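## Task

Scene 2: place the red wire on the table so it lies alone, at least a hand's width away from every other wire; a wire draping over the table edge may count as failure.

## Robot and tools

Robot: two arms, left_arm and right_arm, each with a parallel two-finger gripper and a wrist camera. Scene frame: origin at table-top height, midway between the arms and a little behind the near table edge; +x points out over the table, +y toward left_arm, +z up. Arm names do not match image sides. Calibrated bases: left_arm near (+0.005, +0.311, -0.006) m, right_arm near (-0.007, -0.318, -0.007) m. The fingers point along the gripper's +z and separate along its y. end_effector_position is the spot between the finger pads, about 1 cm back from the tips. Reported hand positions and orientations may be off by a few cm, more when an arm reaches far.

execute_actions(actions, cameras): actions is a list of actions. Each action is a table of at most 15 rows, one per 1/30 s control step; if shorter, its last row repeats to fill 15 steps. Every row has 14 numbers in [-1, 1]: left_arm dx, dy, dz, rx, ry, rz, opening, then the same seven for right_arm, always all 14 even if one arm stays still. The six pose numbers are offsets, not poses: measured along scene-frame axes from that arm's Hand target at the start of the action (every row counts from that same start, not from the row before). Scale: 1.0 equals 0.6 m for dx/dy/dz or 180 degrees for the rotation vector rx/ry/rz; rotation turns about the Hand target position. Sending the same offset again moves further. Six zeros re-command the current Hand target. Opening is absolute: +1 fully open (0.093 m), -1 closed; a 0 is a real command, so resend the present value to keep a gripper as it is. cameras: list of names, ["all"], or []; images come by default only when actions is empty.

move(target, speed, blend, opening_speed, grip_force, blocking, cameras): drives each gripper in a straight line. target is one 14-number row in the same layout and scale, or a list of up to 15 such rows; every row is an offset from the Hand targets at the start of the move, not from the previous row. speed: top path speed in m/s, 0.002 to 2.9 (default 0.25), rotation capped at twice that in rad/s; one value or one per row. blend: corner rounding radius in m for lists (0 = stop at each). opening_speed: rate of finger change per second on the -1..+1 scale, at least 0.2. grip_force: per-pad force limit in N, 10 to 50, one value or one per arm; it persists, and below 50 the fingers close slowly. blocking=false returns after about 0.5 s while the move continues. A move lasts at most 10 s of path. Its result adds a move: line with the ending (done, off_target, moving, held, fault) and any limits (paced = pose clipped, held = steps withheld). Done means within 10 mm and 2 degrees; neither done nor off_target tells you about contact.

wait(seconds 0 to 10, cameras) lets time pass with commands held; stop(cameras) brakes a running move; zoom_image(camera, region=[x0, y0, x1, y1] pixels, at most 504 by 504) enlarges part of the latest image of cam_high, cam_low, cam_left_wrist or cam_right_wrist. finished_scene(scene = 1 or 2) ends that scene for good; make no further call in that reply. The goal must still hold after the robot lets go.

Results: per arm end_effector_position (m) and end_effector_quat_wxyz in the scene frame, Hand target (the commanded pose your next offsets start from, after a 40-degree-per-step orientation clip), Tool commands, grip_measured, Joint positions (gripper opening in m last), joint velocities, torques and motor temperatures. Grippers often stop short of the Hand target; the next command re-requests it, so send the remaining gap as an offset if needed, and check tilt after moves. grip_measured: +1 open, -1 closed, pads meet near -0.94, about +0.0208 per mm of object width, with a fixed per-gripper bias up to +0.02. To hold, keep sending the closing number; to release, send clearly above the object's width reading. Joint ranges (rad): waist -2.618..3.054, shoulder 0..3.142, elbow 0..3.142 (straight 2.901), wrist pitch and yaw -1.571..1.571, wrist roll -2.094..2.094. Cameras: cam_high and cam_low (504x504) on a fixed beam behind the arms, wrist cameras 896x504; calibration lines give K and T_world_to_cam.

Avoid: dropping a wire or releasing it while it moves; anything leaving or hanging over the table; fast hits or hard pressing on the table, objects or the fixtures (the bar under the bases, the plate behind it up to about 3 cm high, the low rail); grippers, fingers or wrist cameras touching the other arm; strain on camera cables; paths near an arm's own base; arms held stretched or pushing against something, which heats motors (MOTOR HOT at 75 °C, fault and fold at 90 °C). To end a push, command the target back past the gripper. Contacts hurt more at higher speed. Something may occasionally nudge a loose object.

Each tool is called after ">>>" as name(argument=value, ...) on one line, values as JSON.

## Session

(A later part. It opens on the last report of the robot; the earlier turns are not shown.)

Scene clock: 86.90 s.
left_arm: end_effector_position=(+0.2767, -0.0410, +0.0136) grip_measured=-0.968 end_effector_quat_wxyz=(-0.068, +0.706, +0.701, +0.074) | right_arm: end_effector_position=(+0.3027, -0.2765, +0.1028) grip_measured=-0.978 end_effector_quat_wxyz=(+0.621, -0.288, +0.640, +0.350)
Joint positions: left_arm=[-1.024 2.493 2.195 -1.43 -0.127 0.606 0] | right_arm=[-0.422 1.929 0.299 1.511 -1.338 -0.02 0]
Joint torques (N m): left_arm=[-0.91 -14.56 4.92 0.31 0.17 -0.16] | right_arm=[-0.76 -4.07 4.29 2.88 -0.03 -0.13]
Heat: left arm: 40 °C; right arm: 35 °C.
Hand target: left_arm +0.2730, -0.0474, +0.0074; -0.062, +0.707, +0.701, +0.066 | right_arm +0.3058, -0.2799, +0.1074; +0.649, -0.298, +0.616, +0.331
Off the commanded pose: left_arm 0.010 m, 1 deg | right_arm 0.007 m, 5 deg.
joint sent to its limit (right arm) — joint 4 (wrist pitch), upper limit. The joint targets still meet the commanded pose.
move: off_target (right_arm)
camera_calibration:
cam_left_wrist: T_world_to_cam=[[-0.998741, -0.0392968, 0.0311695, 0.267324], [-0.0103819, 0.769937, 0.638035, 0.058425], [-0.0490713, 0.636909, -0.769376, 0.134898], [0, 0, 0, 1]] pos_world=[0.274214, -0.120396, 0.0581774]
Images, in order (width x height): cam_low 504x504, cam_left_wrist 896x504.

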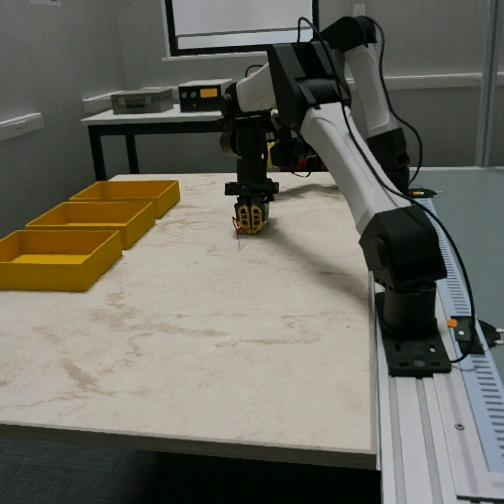

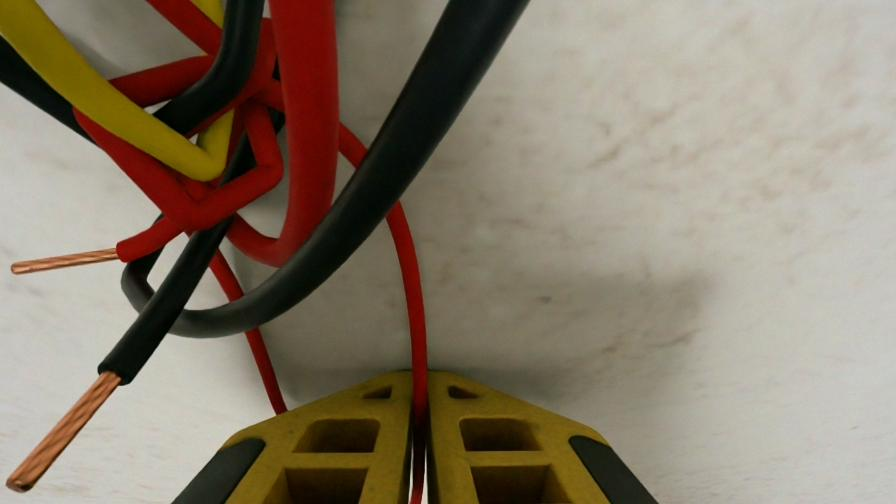

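>>> move(target=[-0.03,0.22,0.08,0,0,0,-1,0,0,0,0,0,0,-1], speed=0.07, cameras=["cam_left_wrist","cam_high"])

>>> zoom_image(camera="cam_high", region=[120, 150, 240, 330])

Scene clock: 89.60 s.
left_arm: end_effector_position=(+0.2646, +0.0541, +0.0474) grip_measured=-0.968 end_effector_quat_wxyz=(-0.022, +0.712, +0.700, +0.049) | right_arm: end_effector_position=(+0.2990, -0.2738, +0.1033) grip_measured=-0.978 end_effector_quat_wxyz=(+0.617, -0.296, +0.635, +0.359)
Joint positions: left_arm=[-0.89 2.001 1.53 -1.143 -0.102 0.758 0] | right_arm=[-0.422 1.929 0.299 1.511 -1.366 -0.02 0]
Joint torques (N m): left_arm=[2.04 -14.26 4.26 -0.56 -0.33 -0.06] | right_arm=[-0.87 -4.21 4.26 2.86 0.26 -0.12]
Heat: left arm: 40 °C; right arm: 35 °C.
Hand target: left_arm +0.2550, +0.0845, +0.0554; -0.062, +0.708, +0.701, +0.066 | right_arm +0.3058, -0.2799, +0.1074; +0.649, -0.298, +0.616, +0.331
Off the commanded pose: left_arm 0.033 m, 5 deg | right_arm 0.010 m, 5 deg.
joint sent to its limit (right arm) — joint 4 (wrist pitch), upper limit. The joint targets still meet the commanded pose.
move: off_target (left_arm, right_arm)
camera_calibration:
cam_left_wrist: T_world_to_cam=[[-0.999675, -0.02477, 0.00598482, 0.258524], [-0.0172245, 0.829893, 0.557657, -0.0341426], [-0.0187799, 0.557373, -0.83005, 0.0989825], [0, 0, 0, 1]] pos_world=[0.259711, -0.0204319, 0.099653]
Images, in order (width x height): cam_high 504x504, cam_left_wrist 896x504.

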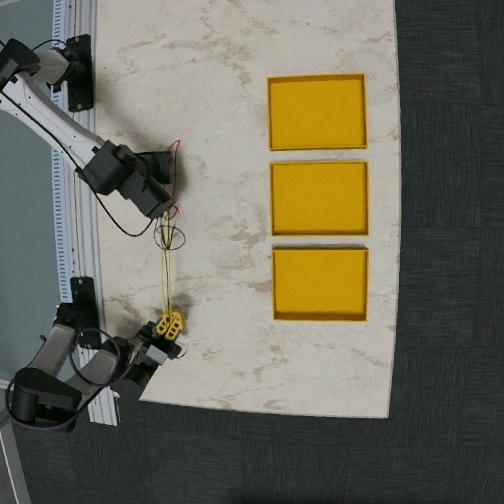

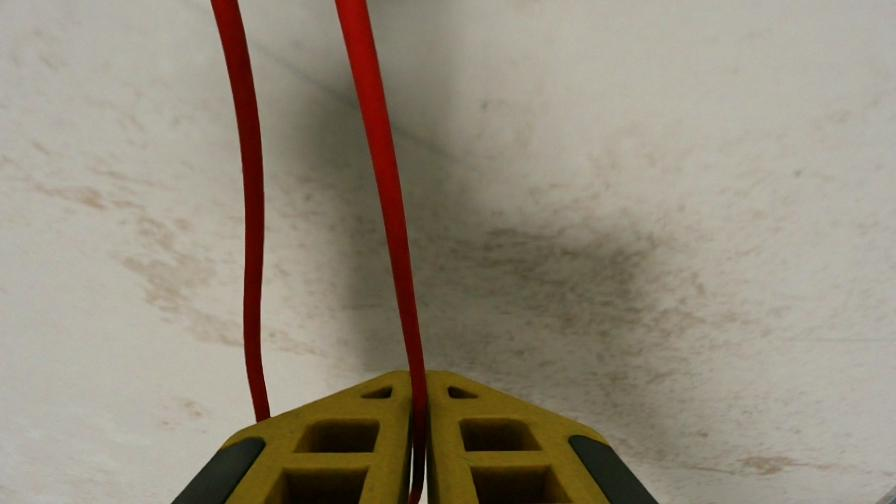

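Scaled by 2.800 from the camera's 504x504 image, which has a finer 720x720 frame.

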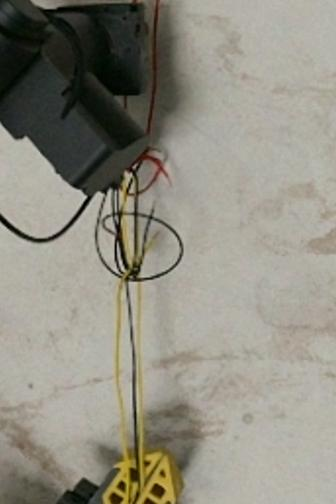

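>>> move(target=[0,0.2,0.06,0,0,0,-1,0,0,0,0,0,0,-1], speed=0.07, cameras=["cam_left_wrist","cam_high"])

>>> zoom_image(camera="cam_high", region=[120, 120, 240, 300])

Scene clock: 92.13 s.
left_arm: end_effector_position=(+0.2725, +0.1556, +0.0877) grip_measured=-0.968 end_effector_quat_wxyz=(+0.011, +0.720, +0.693, +0.026) | right_arm: end_effector_position=(+0.2937, -0.2666, +0.1039) grip_measured=-0.978 end_effector_quat_wxyz=(+0.610, -0.311, +0.626, +0.373)
Joint positions: left_arm=[-0.617 1.687 1.292 -1.137 -0.05 1.055 0] | right_arm=[-0.408 1.929 0.298 1.511 -1.398 -0.022 0]
Joint torques (N m): left_arm=[3.66 -11.14 4.25 -0.72 -1.18 -0.06] | right_arm=[-2.03 -4.4 4.15 2.83 0.6 -0.1]
Heat: left arm: 40 °C; right arm: 35 °C.
Hand target: left_arm +0.2549, +0.2045, +0.0914; -0.062, +0.707, +0.701, +0.066 | right_arm +0.3058, -0.2800, +0.1074; +0.649, -0.298, +0.616, +0.331
Off the commanded pose: left_arm 0.052 m, 10 deg | right_arm 0.018 m, 7 deg.
joint sent to its limit (right arm) — joint 4 (wrist pitch), upper limit. The joint targets still meet the commanded pose.
move: off_target (left_arm, right_arm)
camera_calibration:
cam_left_wrist: T_world_to_cam=[[-0.999984, -0.0012773, -0.00558978, 0.266144], [-0.00385764, 0.871119, 0.491057, -0.14492], [0.00424214, 0.49107, -0.87111, 0.0835901], [0, 0, 0, 1]] pos_world=[0.265226, 0.0855342, 0.145468]
Images, in order (width x height): cam_high 504x504, cam_left_wrist 896x504.

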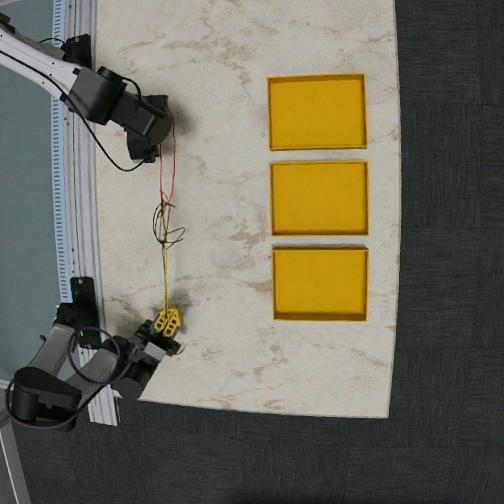

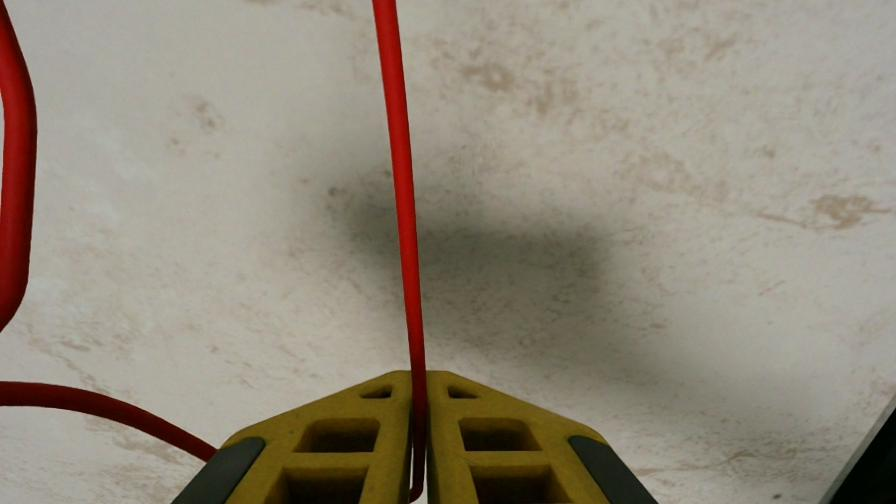

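Scaled by 2.800 from the camera's 504x504 image, which has a finer 720x720 frame.

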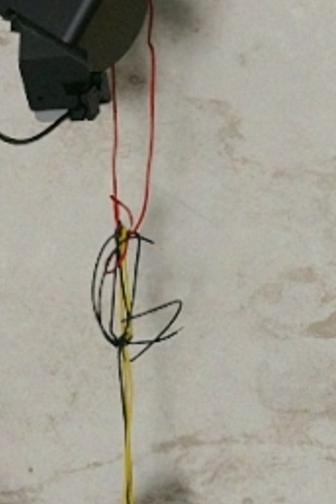

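Nearly out. Continue.

>>> move(target=[0.05,0.16,0.06,0,0,0,-1,0,0,0,0,0,0,-1], speed=0.07, cameras=["cam_low","cam_high"])

>>> zoom_image(camera="cam_high", region=[120, 80, 240, 260])

Scene clock: 94.47 s.
left_arm: end_effector_position=(+0.2806, +0.2942, +0.1114) grip_measured=-0.968 end_effector_quat_wxyz=(-0.072, +0.709, +0.700, +0.043) | right_arm: end_effector_position=(+0.3015, -0.2754, +0.1029) grip_measured=-0.978 end_effector_quat_wxyz=(+0.620, -0.291, +0.638, +0.352)
Joint positions: left_arm=[-0.221 1.636 1.323 -1.317 -0.157 1.421 0] | right_arm=[-0.421 1.929 0.298 1.511 -1.346 -0.022 0]
Joint torques (N m): left_arm=[0.9 -10.45 8.59 0.03 -0.29 -0.04] | right_arm=[-0.84 -4.1 4.41 2.9 0.05 -0.11]
Heat: left arm: 40 °C; right arm: 35 °C.
Hand target: left_arm +0.2850, +0.3005, +0.1274; -0.062, +0.707, +0.701, +0.066 | right_arm +0.3058, -0.2799, +0.1074; +0.649, -0.298, +0.616, +0.331
Off the commanded pose: left_arm 0.018 m, 3 deg | right_arm 0.008 m, 5 deg.
joint sent to its limit (right arm) — joint 4 (wrist pitch), upper limit. The joint targets still meet the commanded pose.
move: off_target (left_arm, right_arm)
Images, in order (width x height): cam_high 504x504, cam_low 504x504.

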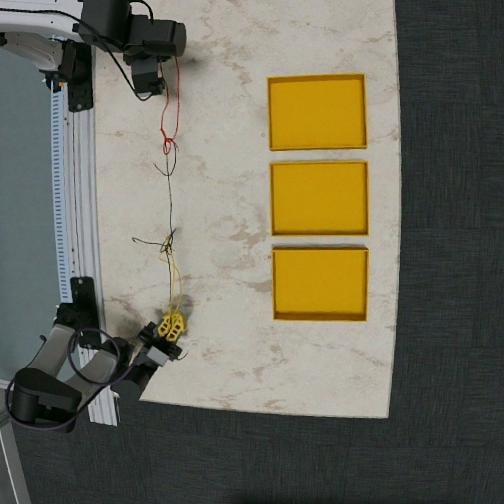

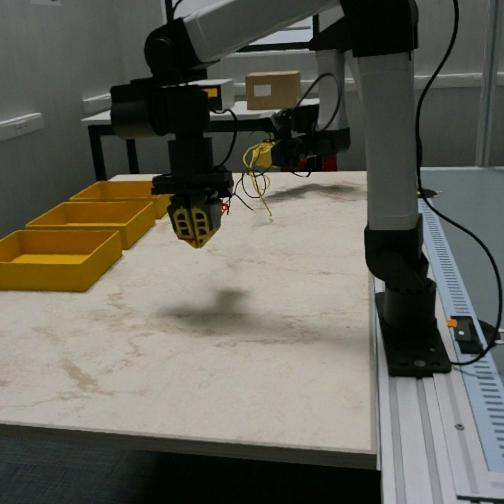

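Scaled by 2.800 from the camera's 504x504 image, which has a finer 720x720 frame.

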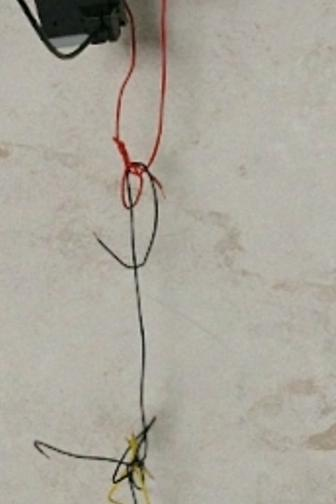

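>>> move(target=[0.06,0.22,0.05,0,0,0,-1,0,0,0,0,0,0,-1], speed=0.08, cameras=["cam_low","cam_high","cam_right_wrist"])

>>> zoom_image(camera="cam_high", region=[120, 20, 240, 260])

Scene clock: 97.03 s.
left_arm: end_effector_position=(+0.3154, +0.4231, +0.1541) grip_measured=-0.968 end_effector_quat_wxyz=(-0.058, +0.711, +0.698, +0.056) | right_arm: end_effector_position=(+0.3018, -0.2757, +0.1028) grip_measured=-0.978 end_effector_quat_wxyz=(+0.620, -0.290, +0.638, +0.352)
Joint positions: left_arm=[0.204 1.746 1.619 -1.395 -0.156 1.86 0] | right_arm=[-0.421 1.929 0.298 1.511 -1.344 -0.022 0]
Joint torques (N m): left_arm=[1.46 -6.97 8.98 0.34 -0.18 -0.05] | right_arm=[-0.81 -4.12 4.37 2.88 0.04 -0.11]
Heat: left arm: 40 °C; right arm: 35 °C.
Hand target: left_arm +0.3210, +0.4326, +0.1574; -0.062, +0.707, +0.701, +0.066 | right_arm +0.3058, -0.2799, +0.1074; +0.649, -0.298, +0.616, +0.331
Off the commanded pose: left_arm 0.011 m, 1 deg | right_arm 0.007 m, 5 deg.
joint sent to its limit (right arm) — joint 4 (wrist pitch), upper limit. The joint targets still meet the commanded pose.
move: off_target (left_arm, right_arm)
camera_calibration:
cam_right_wrist: T_world_to_cam=[[0.807479, -0.580578, -0.104439, -0.393692], [-0.343454, -0.318765, -0.883419, 0.139678], [0.479602, 0.749212, -0.456798, 0.196067], [0, 0, 0, 1]] pos_world=[0.271837, -0.33094, 0.17184]
Images, in order (width x height): cam_high 504x504, cam_low 504x504, cam_right_wrist 896x504.

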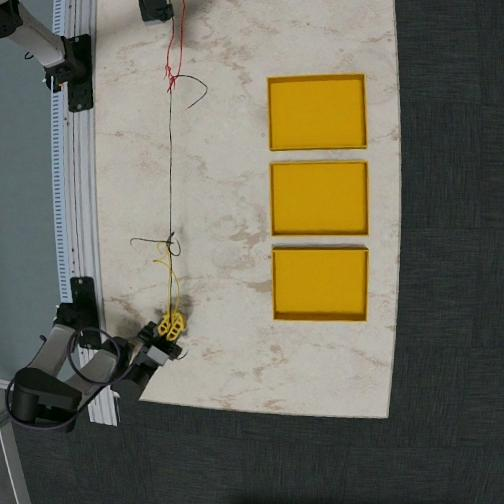

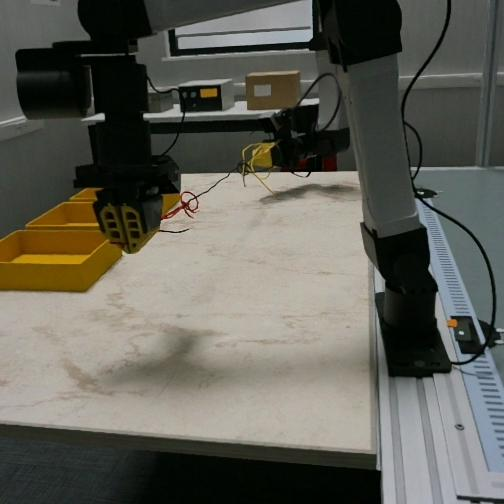

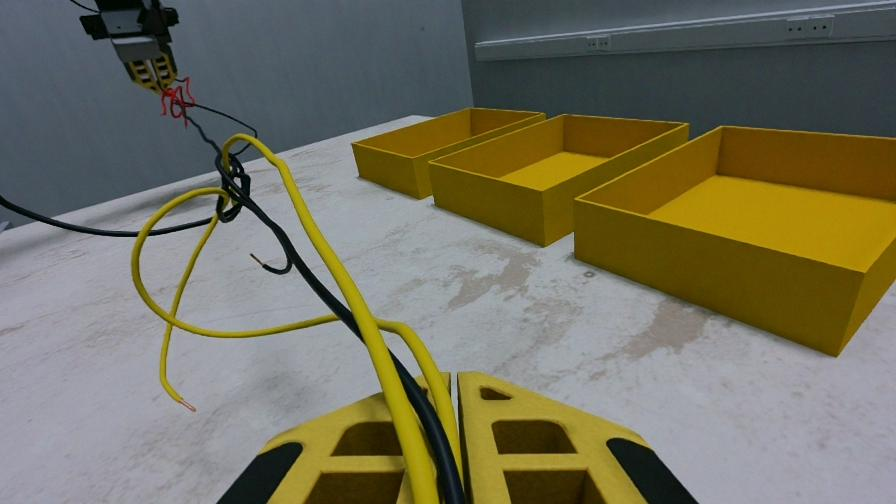

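Scaled by 2.100 from the camera's 504x504 image, which has a finer 720x720 frame.

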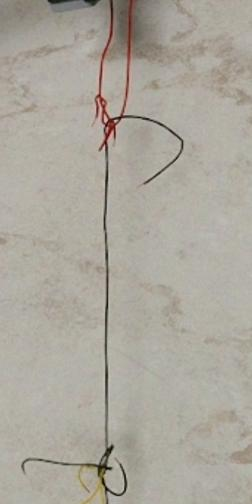

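>>> move(target=[0.17,0.1,0.15,0,0,0,-1,0,-0.08,0,0,0,-0.05,-1], speed=0.08, cameras=["cam_low","cam_high","cam_left_wrist","cam_right_wrist"])

>>> zoom_image(camera="cam_high", region=[120, 0, 260, 260])

Scene clock: 99.53 s.
left_arm: end_effector_position=(+0.4200, +0.4853, +0.2482) grip_measured=-0.968 end_effector_quat_wxyz=(-0.002, +0.705, +0.684, +0.189) | right_arm: end_effector_position=(+0.3059, -0.3258, +0.1012) grip_measured=-0.978 end_effector_quat_wxyz=(+0.647, -0.237, +0.660, +0.299)
Joint positions: left_arm=[0.275 2.116 2.479 -1.579 -0.16 1.967 0] | right_arm=[-0.578 1.929 0.298 1.511 -1.337 -0.03 0]
Joint torques (N m): left_arm=[0.68 -9.5 8.13 0.89 -0.19 -0.04] | right_arm=[-0.73 -5.37 3.03 2.89 -0.05 -0.1]
Heat: left arm: 39 °C; right arm: 36 °C.
Hand target: left_arm +0.4230, +0.4925, +0.2475; -0.062, +0.707, +0.701, +0.066 | right_arm +0.3058, -0.3279, +0.1074; +0.673, -0.249, +0.637, +0.279
Off the commanded pose: left_arm 0.008 m, 16 deg | right_arm 0.007 m, 5 deg.
joint sent to its limit (left arm) — joint 4 (wrist pitch), lower limit. The joint targets are off in orientation, not in position.
joint sent to its limit (right arm) — joint 4 (wrist pitch), upper limit. The joint targets still meet the commanded pose.
move: off_target (left_arm, right_arm)
camera_calibration:
cam_left_wrist: T_world_to_cam=[[-0.974983, 0.0150186, -0.221773, 0.450196], [-0.142058, 0.725271, 0.673647, -0.426902], [0.170963, 0.688299, -0.704994, -0.146174], [0, 0, 0, 1]] pos_world=[0.403279, 0.40347, 0.284371]
cam_right_wrist: T_world_to_cam=[[0.70163, -0.705017, -0.103278, -0.434641], [-0.390641, -0.259377, -0.883246, 0.157435], [0.595916, 0.660056, -0.457395, 0.166328], [0, 0, 0, 1]] pos_world=[0.26734, -0.37538, 0.170242]

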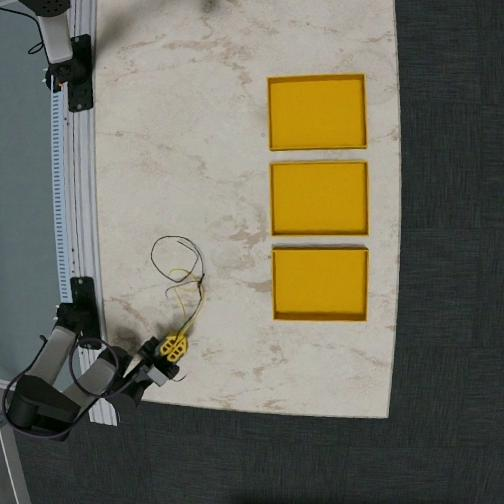

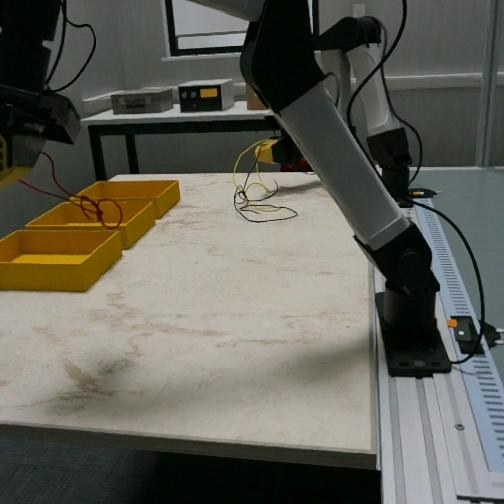

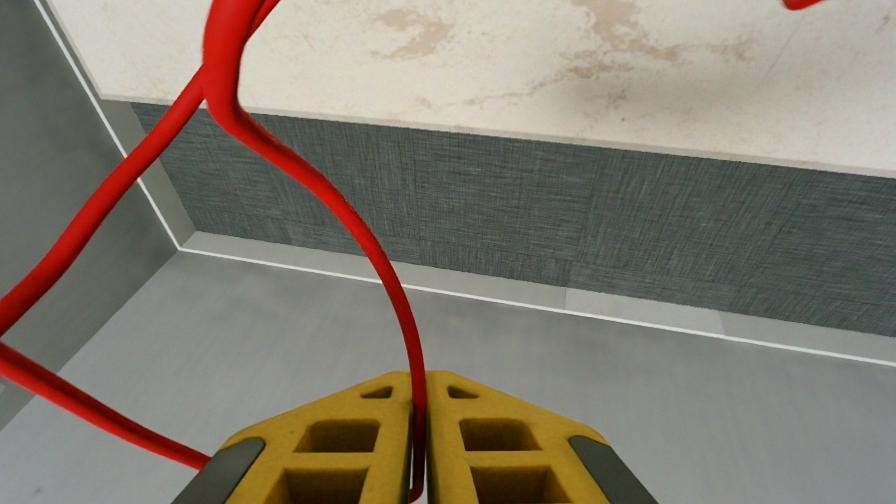

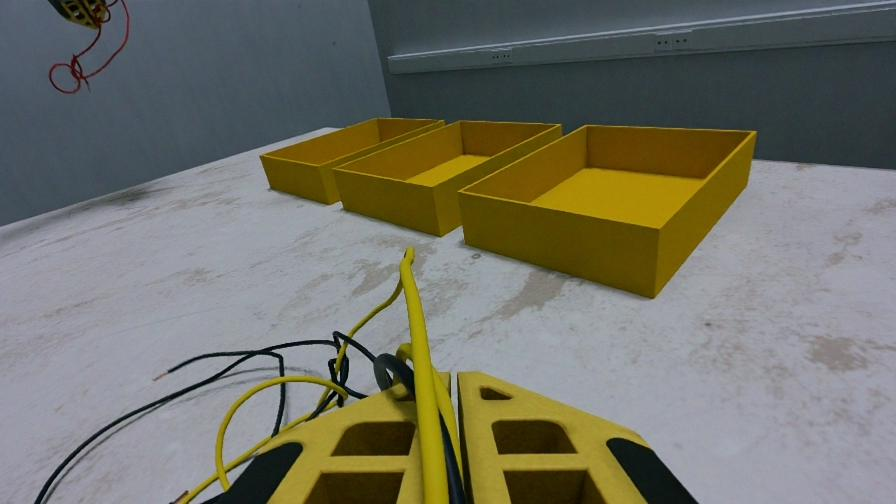

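Scaled by 1.938 from the camera's 504x504 image, which has a finer 720x720 frame.

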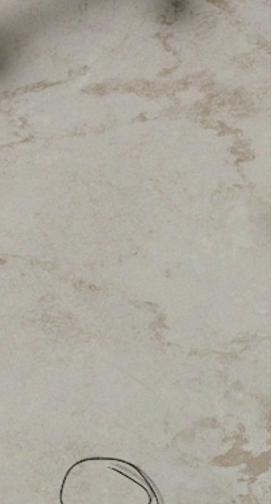

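>>> move(target=[[-0.2,-0.36,-0.17,0,0,0,-1,0,0.167,0,0,0,0.05,-1],[-0.2,-0.5,-0.362,0,0,0,-1,0,0.167,-0.075,0,0,0.05,-1],[-0.2,-0.5,-0.362,0,0,0,-0.3,0,0.167,-0.075,0,0,0.05,-0.3],[-0.2,-0.47,-0.1,0,0,0,-0.3,-0.08,0.03,-0.06,0,0,0.05,-0.3]], speed=[0.25,0.15,0.15,0.2], blend=[0.03,0,0,0], cameras=["all"])

Scene clock: 104.53 s.
left_arm: end_effector_position=(+0.3032, +0.2098, +0.1732) grip_measured=-0.303 end_effector_quat_wxyz=(-0.055, +0.710, +0.698, +0.074) | right_arm: end_effector_position=(+0.2618, -0.3116, +0.0672) grip_measured=-0.302 end_effector_quat_wxyz=(+0.635, -0.281, +0.636, +0.336)
Joint positions: left_arm=[-0.489 1.785 1.739 -1.57 -0.182 1.156 0.031] | right_arm=[-0.658 2.075 0.224 1.509 -1.539 -0.268 0.031]
Joint torques (N m): left_arm=[0.66 -11.56 7.99 0.12 0.09 -0.04] | right_arm=[-0.69 -5.81 1.76 2.15 -0.63 -0.27]
Heat: left arm: 39 °C; right arm: 36 °C.
Hand target: left_arm +0.3030, +0.2105, +0.1874; -0.062, +0.707, +0.701, +0.066 | right_arm +0.2578, -0.3099, +0.0714; +0.649, -0.298, +0.616, +0.331
Off the commanded pose: left_arm 0.014 m, 1 deg | right_arm 0.006 m, 4 deg.
joint sent to its limit (left arm) — joint 4 (wrist pitch), lower limit. The joint targets are off in orientation, not in position.
move: off_target (left_arm, right_arm); target 3's new opening was sent with right_arm's hand 0.007 m and 9 deg from that target
camera_calibration:
cam_left_wrist: T_world_to_cam=[[-0.999508, -0.0278401, 0.0144403, 0.299356], [-0.0127083, 0.780464, 0.625071, -0.235596], [-0.0286722, 0.62458, -0.780434, 0.0976291], [0, 0, 0, 1]] pos_world=[0.299014, 0.131231, 0.219135]
cam_right_wrist: T_world_to_cam=[[0.784911, -0.613692, -0.0854266, -0.391704], [-0.33419, -0.303205, -0.892403, 0.0860123], [0.521759, 0.729006, -0.443078, 0.207716], [0, 0, 0, 1]] pos_world=[0.227819, -0.365732, 0.13533]

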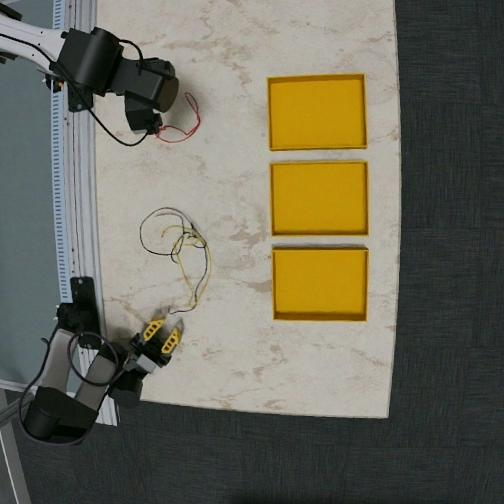

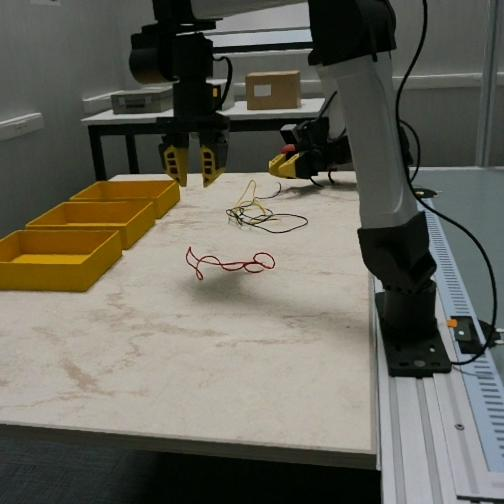

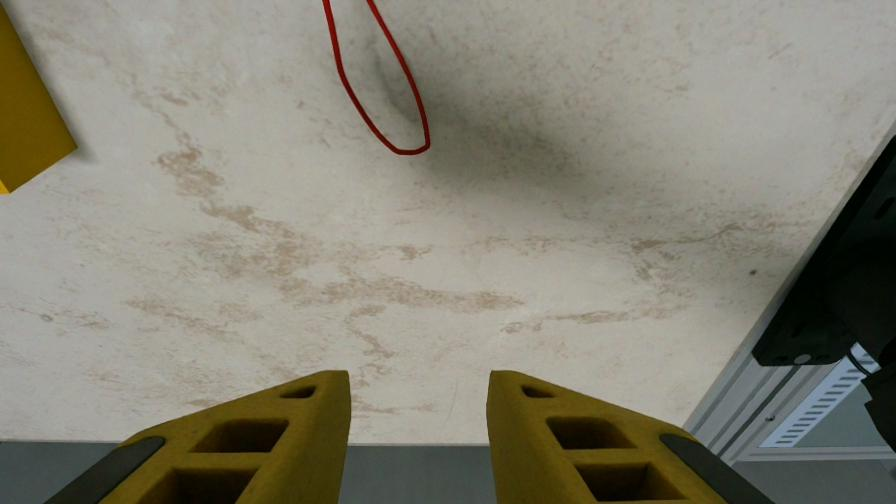

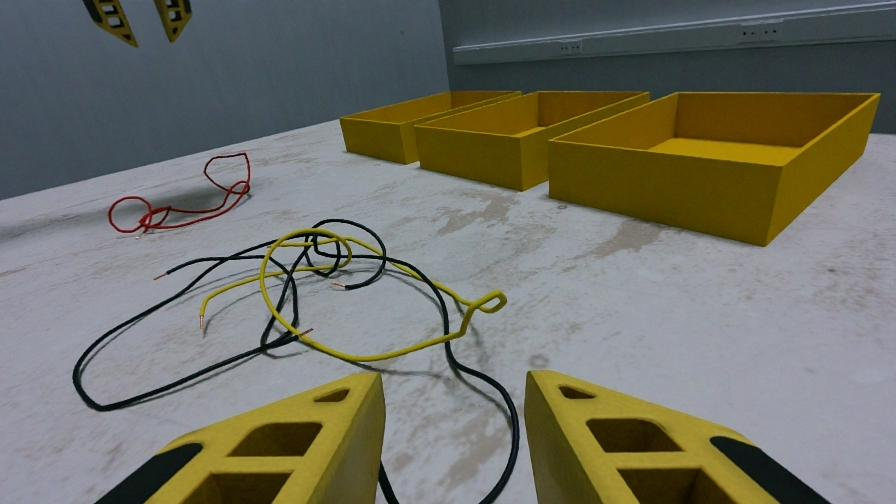

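>>> move(target=[0,0.1,0.1,0,0,0,-0.3,-0.05,-0.06,0.1,0,0,0,-0.3], speed=0.2, cameras=["cam_low","cam_high","cam_right_wrist"])

>>> zoom_image(camera="cam_low", region=[170, 170, 330, 310])

>>> zoom_image(camera="cam_high", region=[100, 70, 240, 350])

Scene clock: 106.13 s.
left_arm: end_effector_position=(+0.3037, +0.2685, +0.2369) grip_measured=-0.303 end_effector_quat_wxyz=(+0.025, +0.711, +0.692, +0.121) | right_arm: end_effector_position=(+0.2332, -0.3486, +0.1305) grip_measured=-0.302 end_effector_quat_wxyz=(+0.677, -0.231, +0.652, +0.249)
Joint positions: left_arm=[-0.308 1.595 1.775 -1.573 -0.182 1.37 0.031] | right_arm=[-0.883 1.624 0.087 1.499 -1.557 -0.031 0.031]
Joint torques (N m): left_arm=[0.44 -8.27 7.84 0.55 -0.05 -0.05] | right_arm=[-0.81 -4.7 3.11 1.68 -0.3 0.17]
Heat: left arm: 39 °C; right arm: 36 °C.
Hand target: left_arm +0.3030, +0.2705, +0.2473; -0.062, +0.707, +0.701, +0.066 | right_arm +0.2278, -0.3459, +0.1314; +0.649, -0.298, +0.616, +0.331
Off the commanded pose: left_arm 0.011 m, 12 deg | right_arm 0.006 m, 13 deg.
joint sent to its limit (left arm) — joint 4 (wrist pitch), lower limit. The joint targets are off in orientation, not in position.
joint sent to its limit (right arm) — joint 5 (wrist yaw), lower limit. The joint targets are off in orientation, not in position.
move: off_target (left_arm, right_arm)
camera_calibration:
cam_right_wrist: T_world_to_cam=[[0.641367, -0.766713, -0.0282756, -0.413881], [-0.350839, -0.260308, -0.899529, 0.141519], [0.68232, 0.586848, -0.435946, 0.189666], [0, 0, 0, 1]] pos_world=[0.185687, -0.391794, 0.198282]
Images, in order (width x height): cam_high 504x504, cam_low 504x504, cam_right_wrist 896x504.

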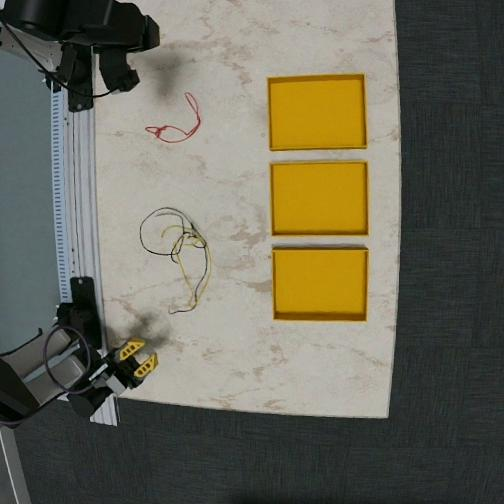

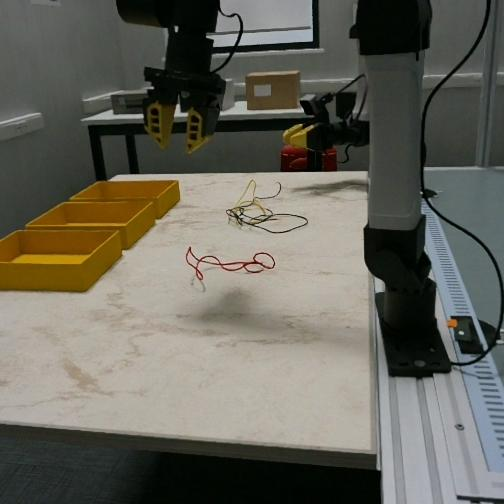

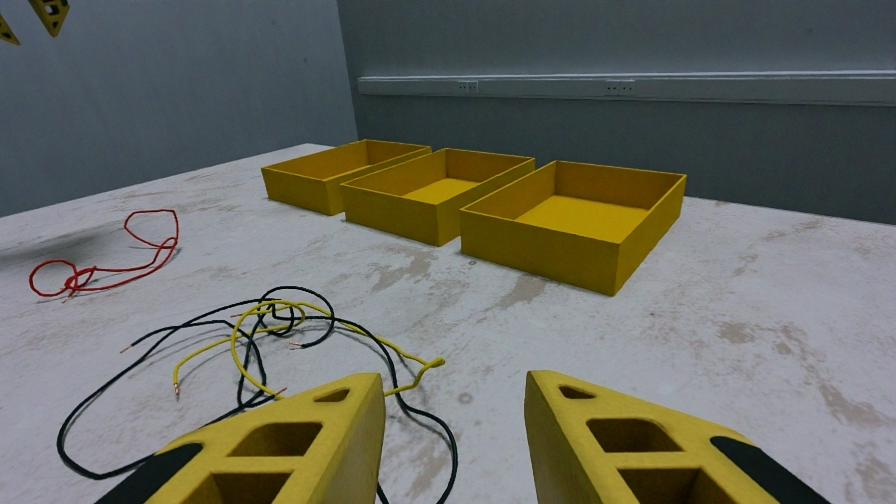

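Scaled by 3.150 from the camera's 504x504 image, which has a finer 720x720 frame.

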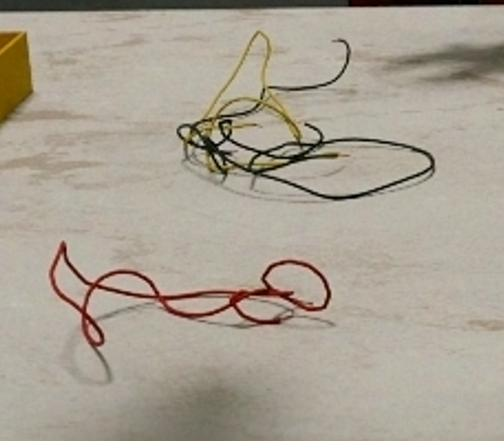

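Scaled by 1.800 from the camera's 504x504 image, which has a finer 720x720 frame.

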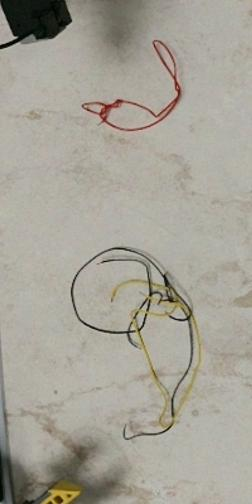

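>>> finished_scene(scene=2)

The scene is finished: the task was done.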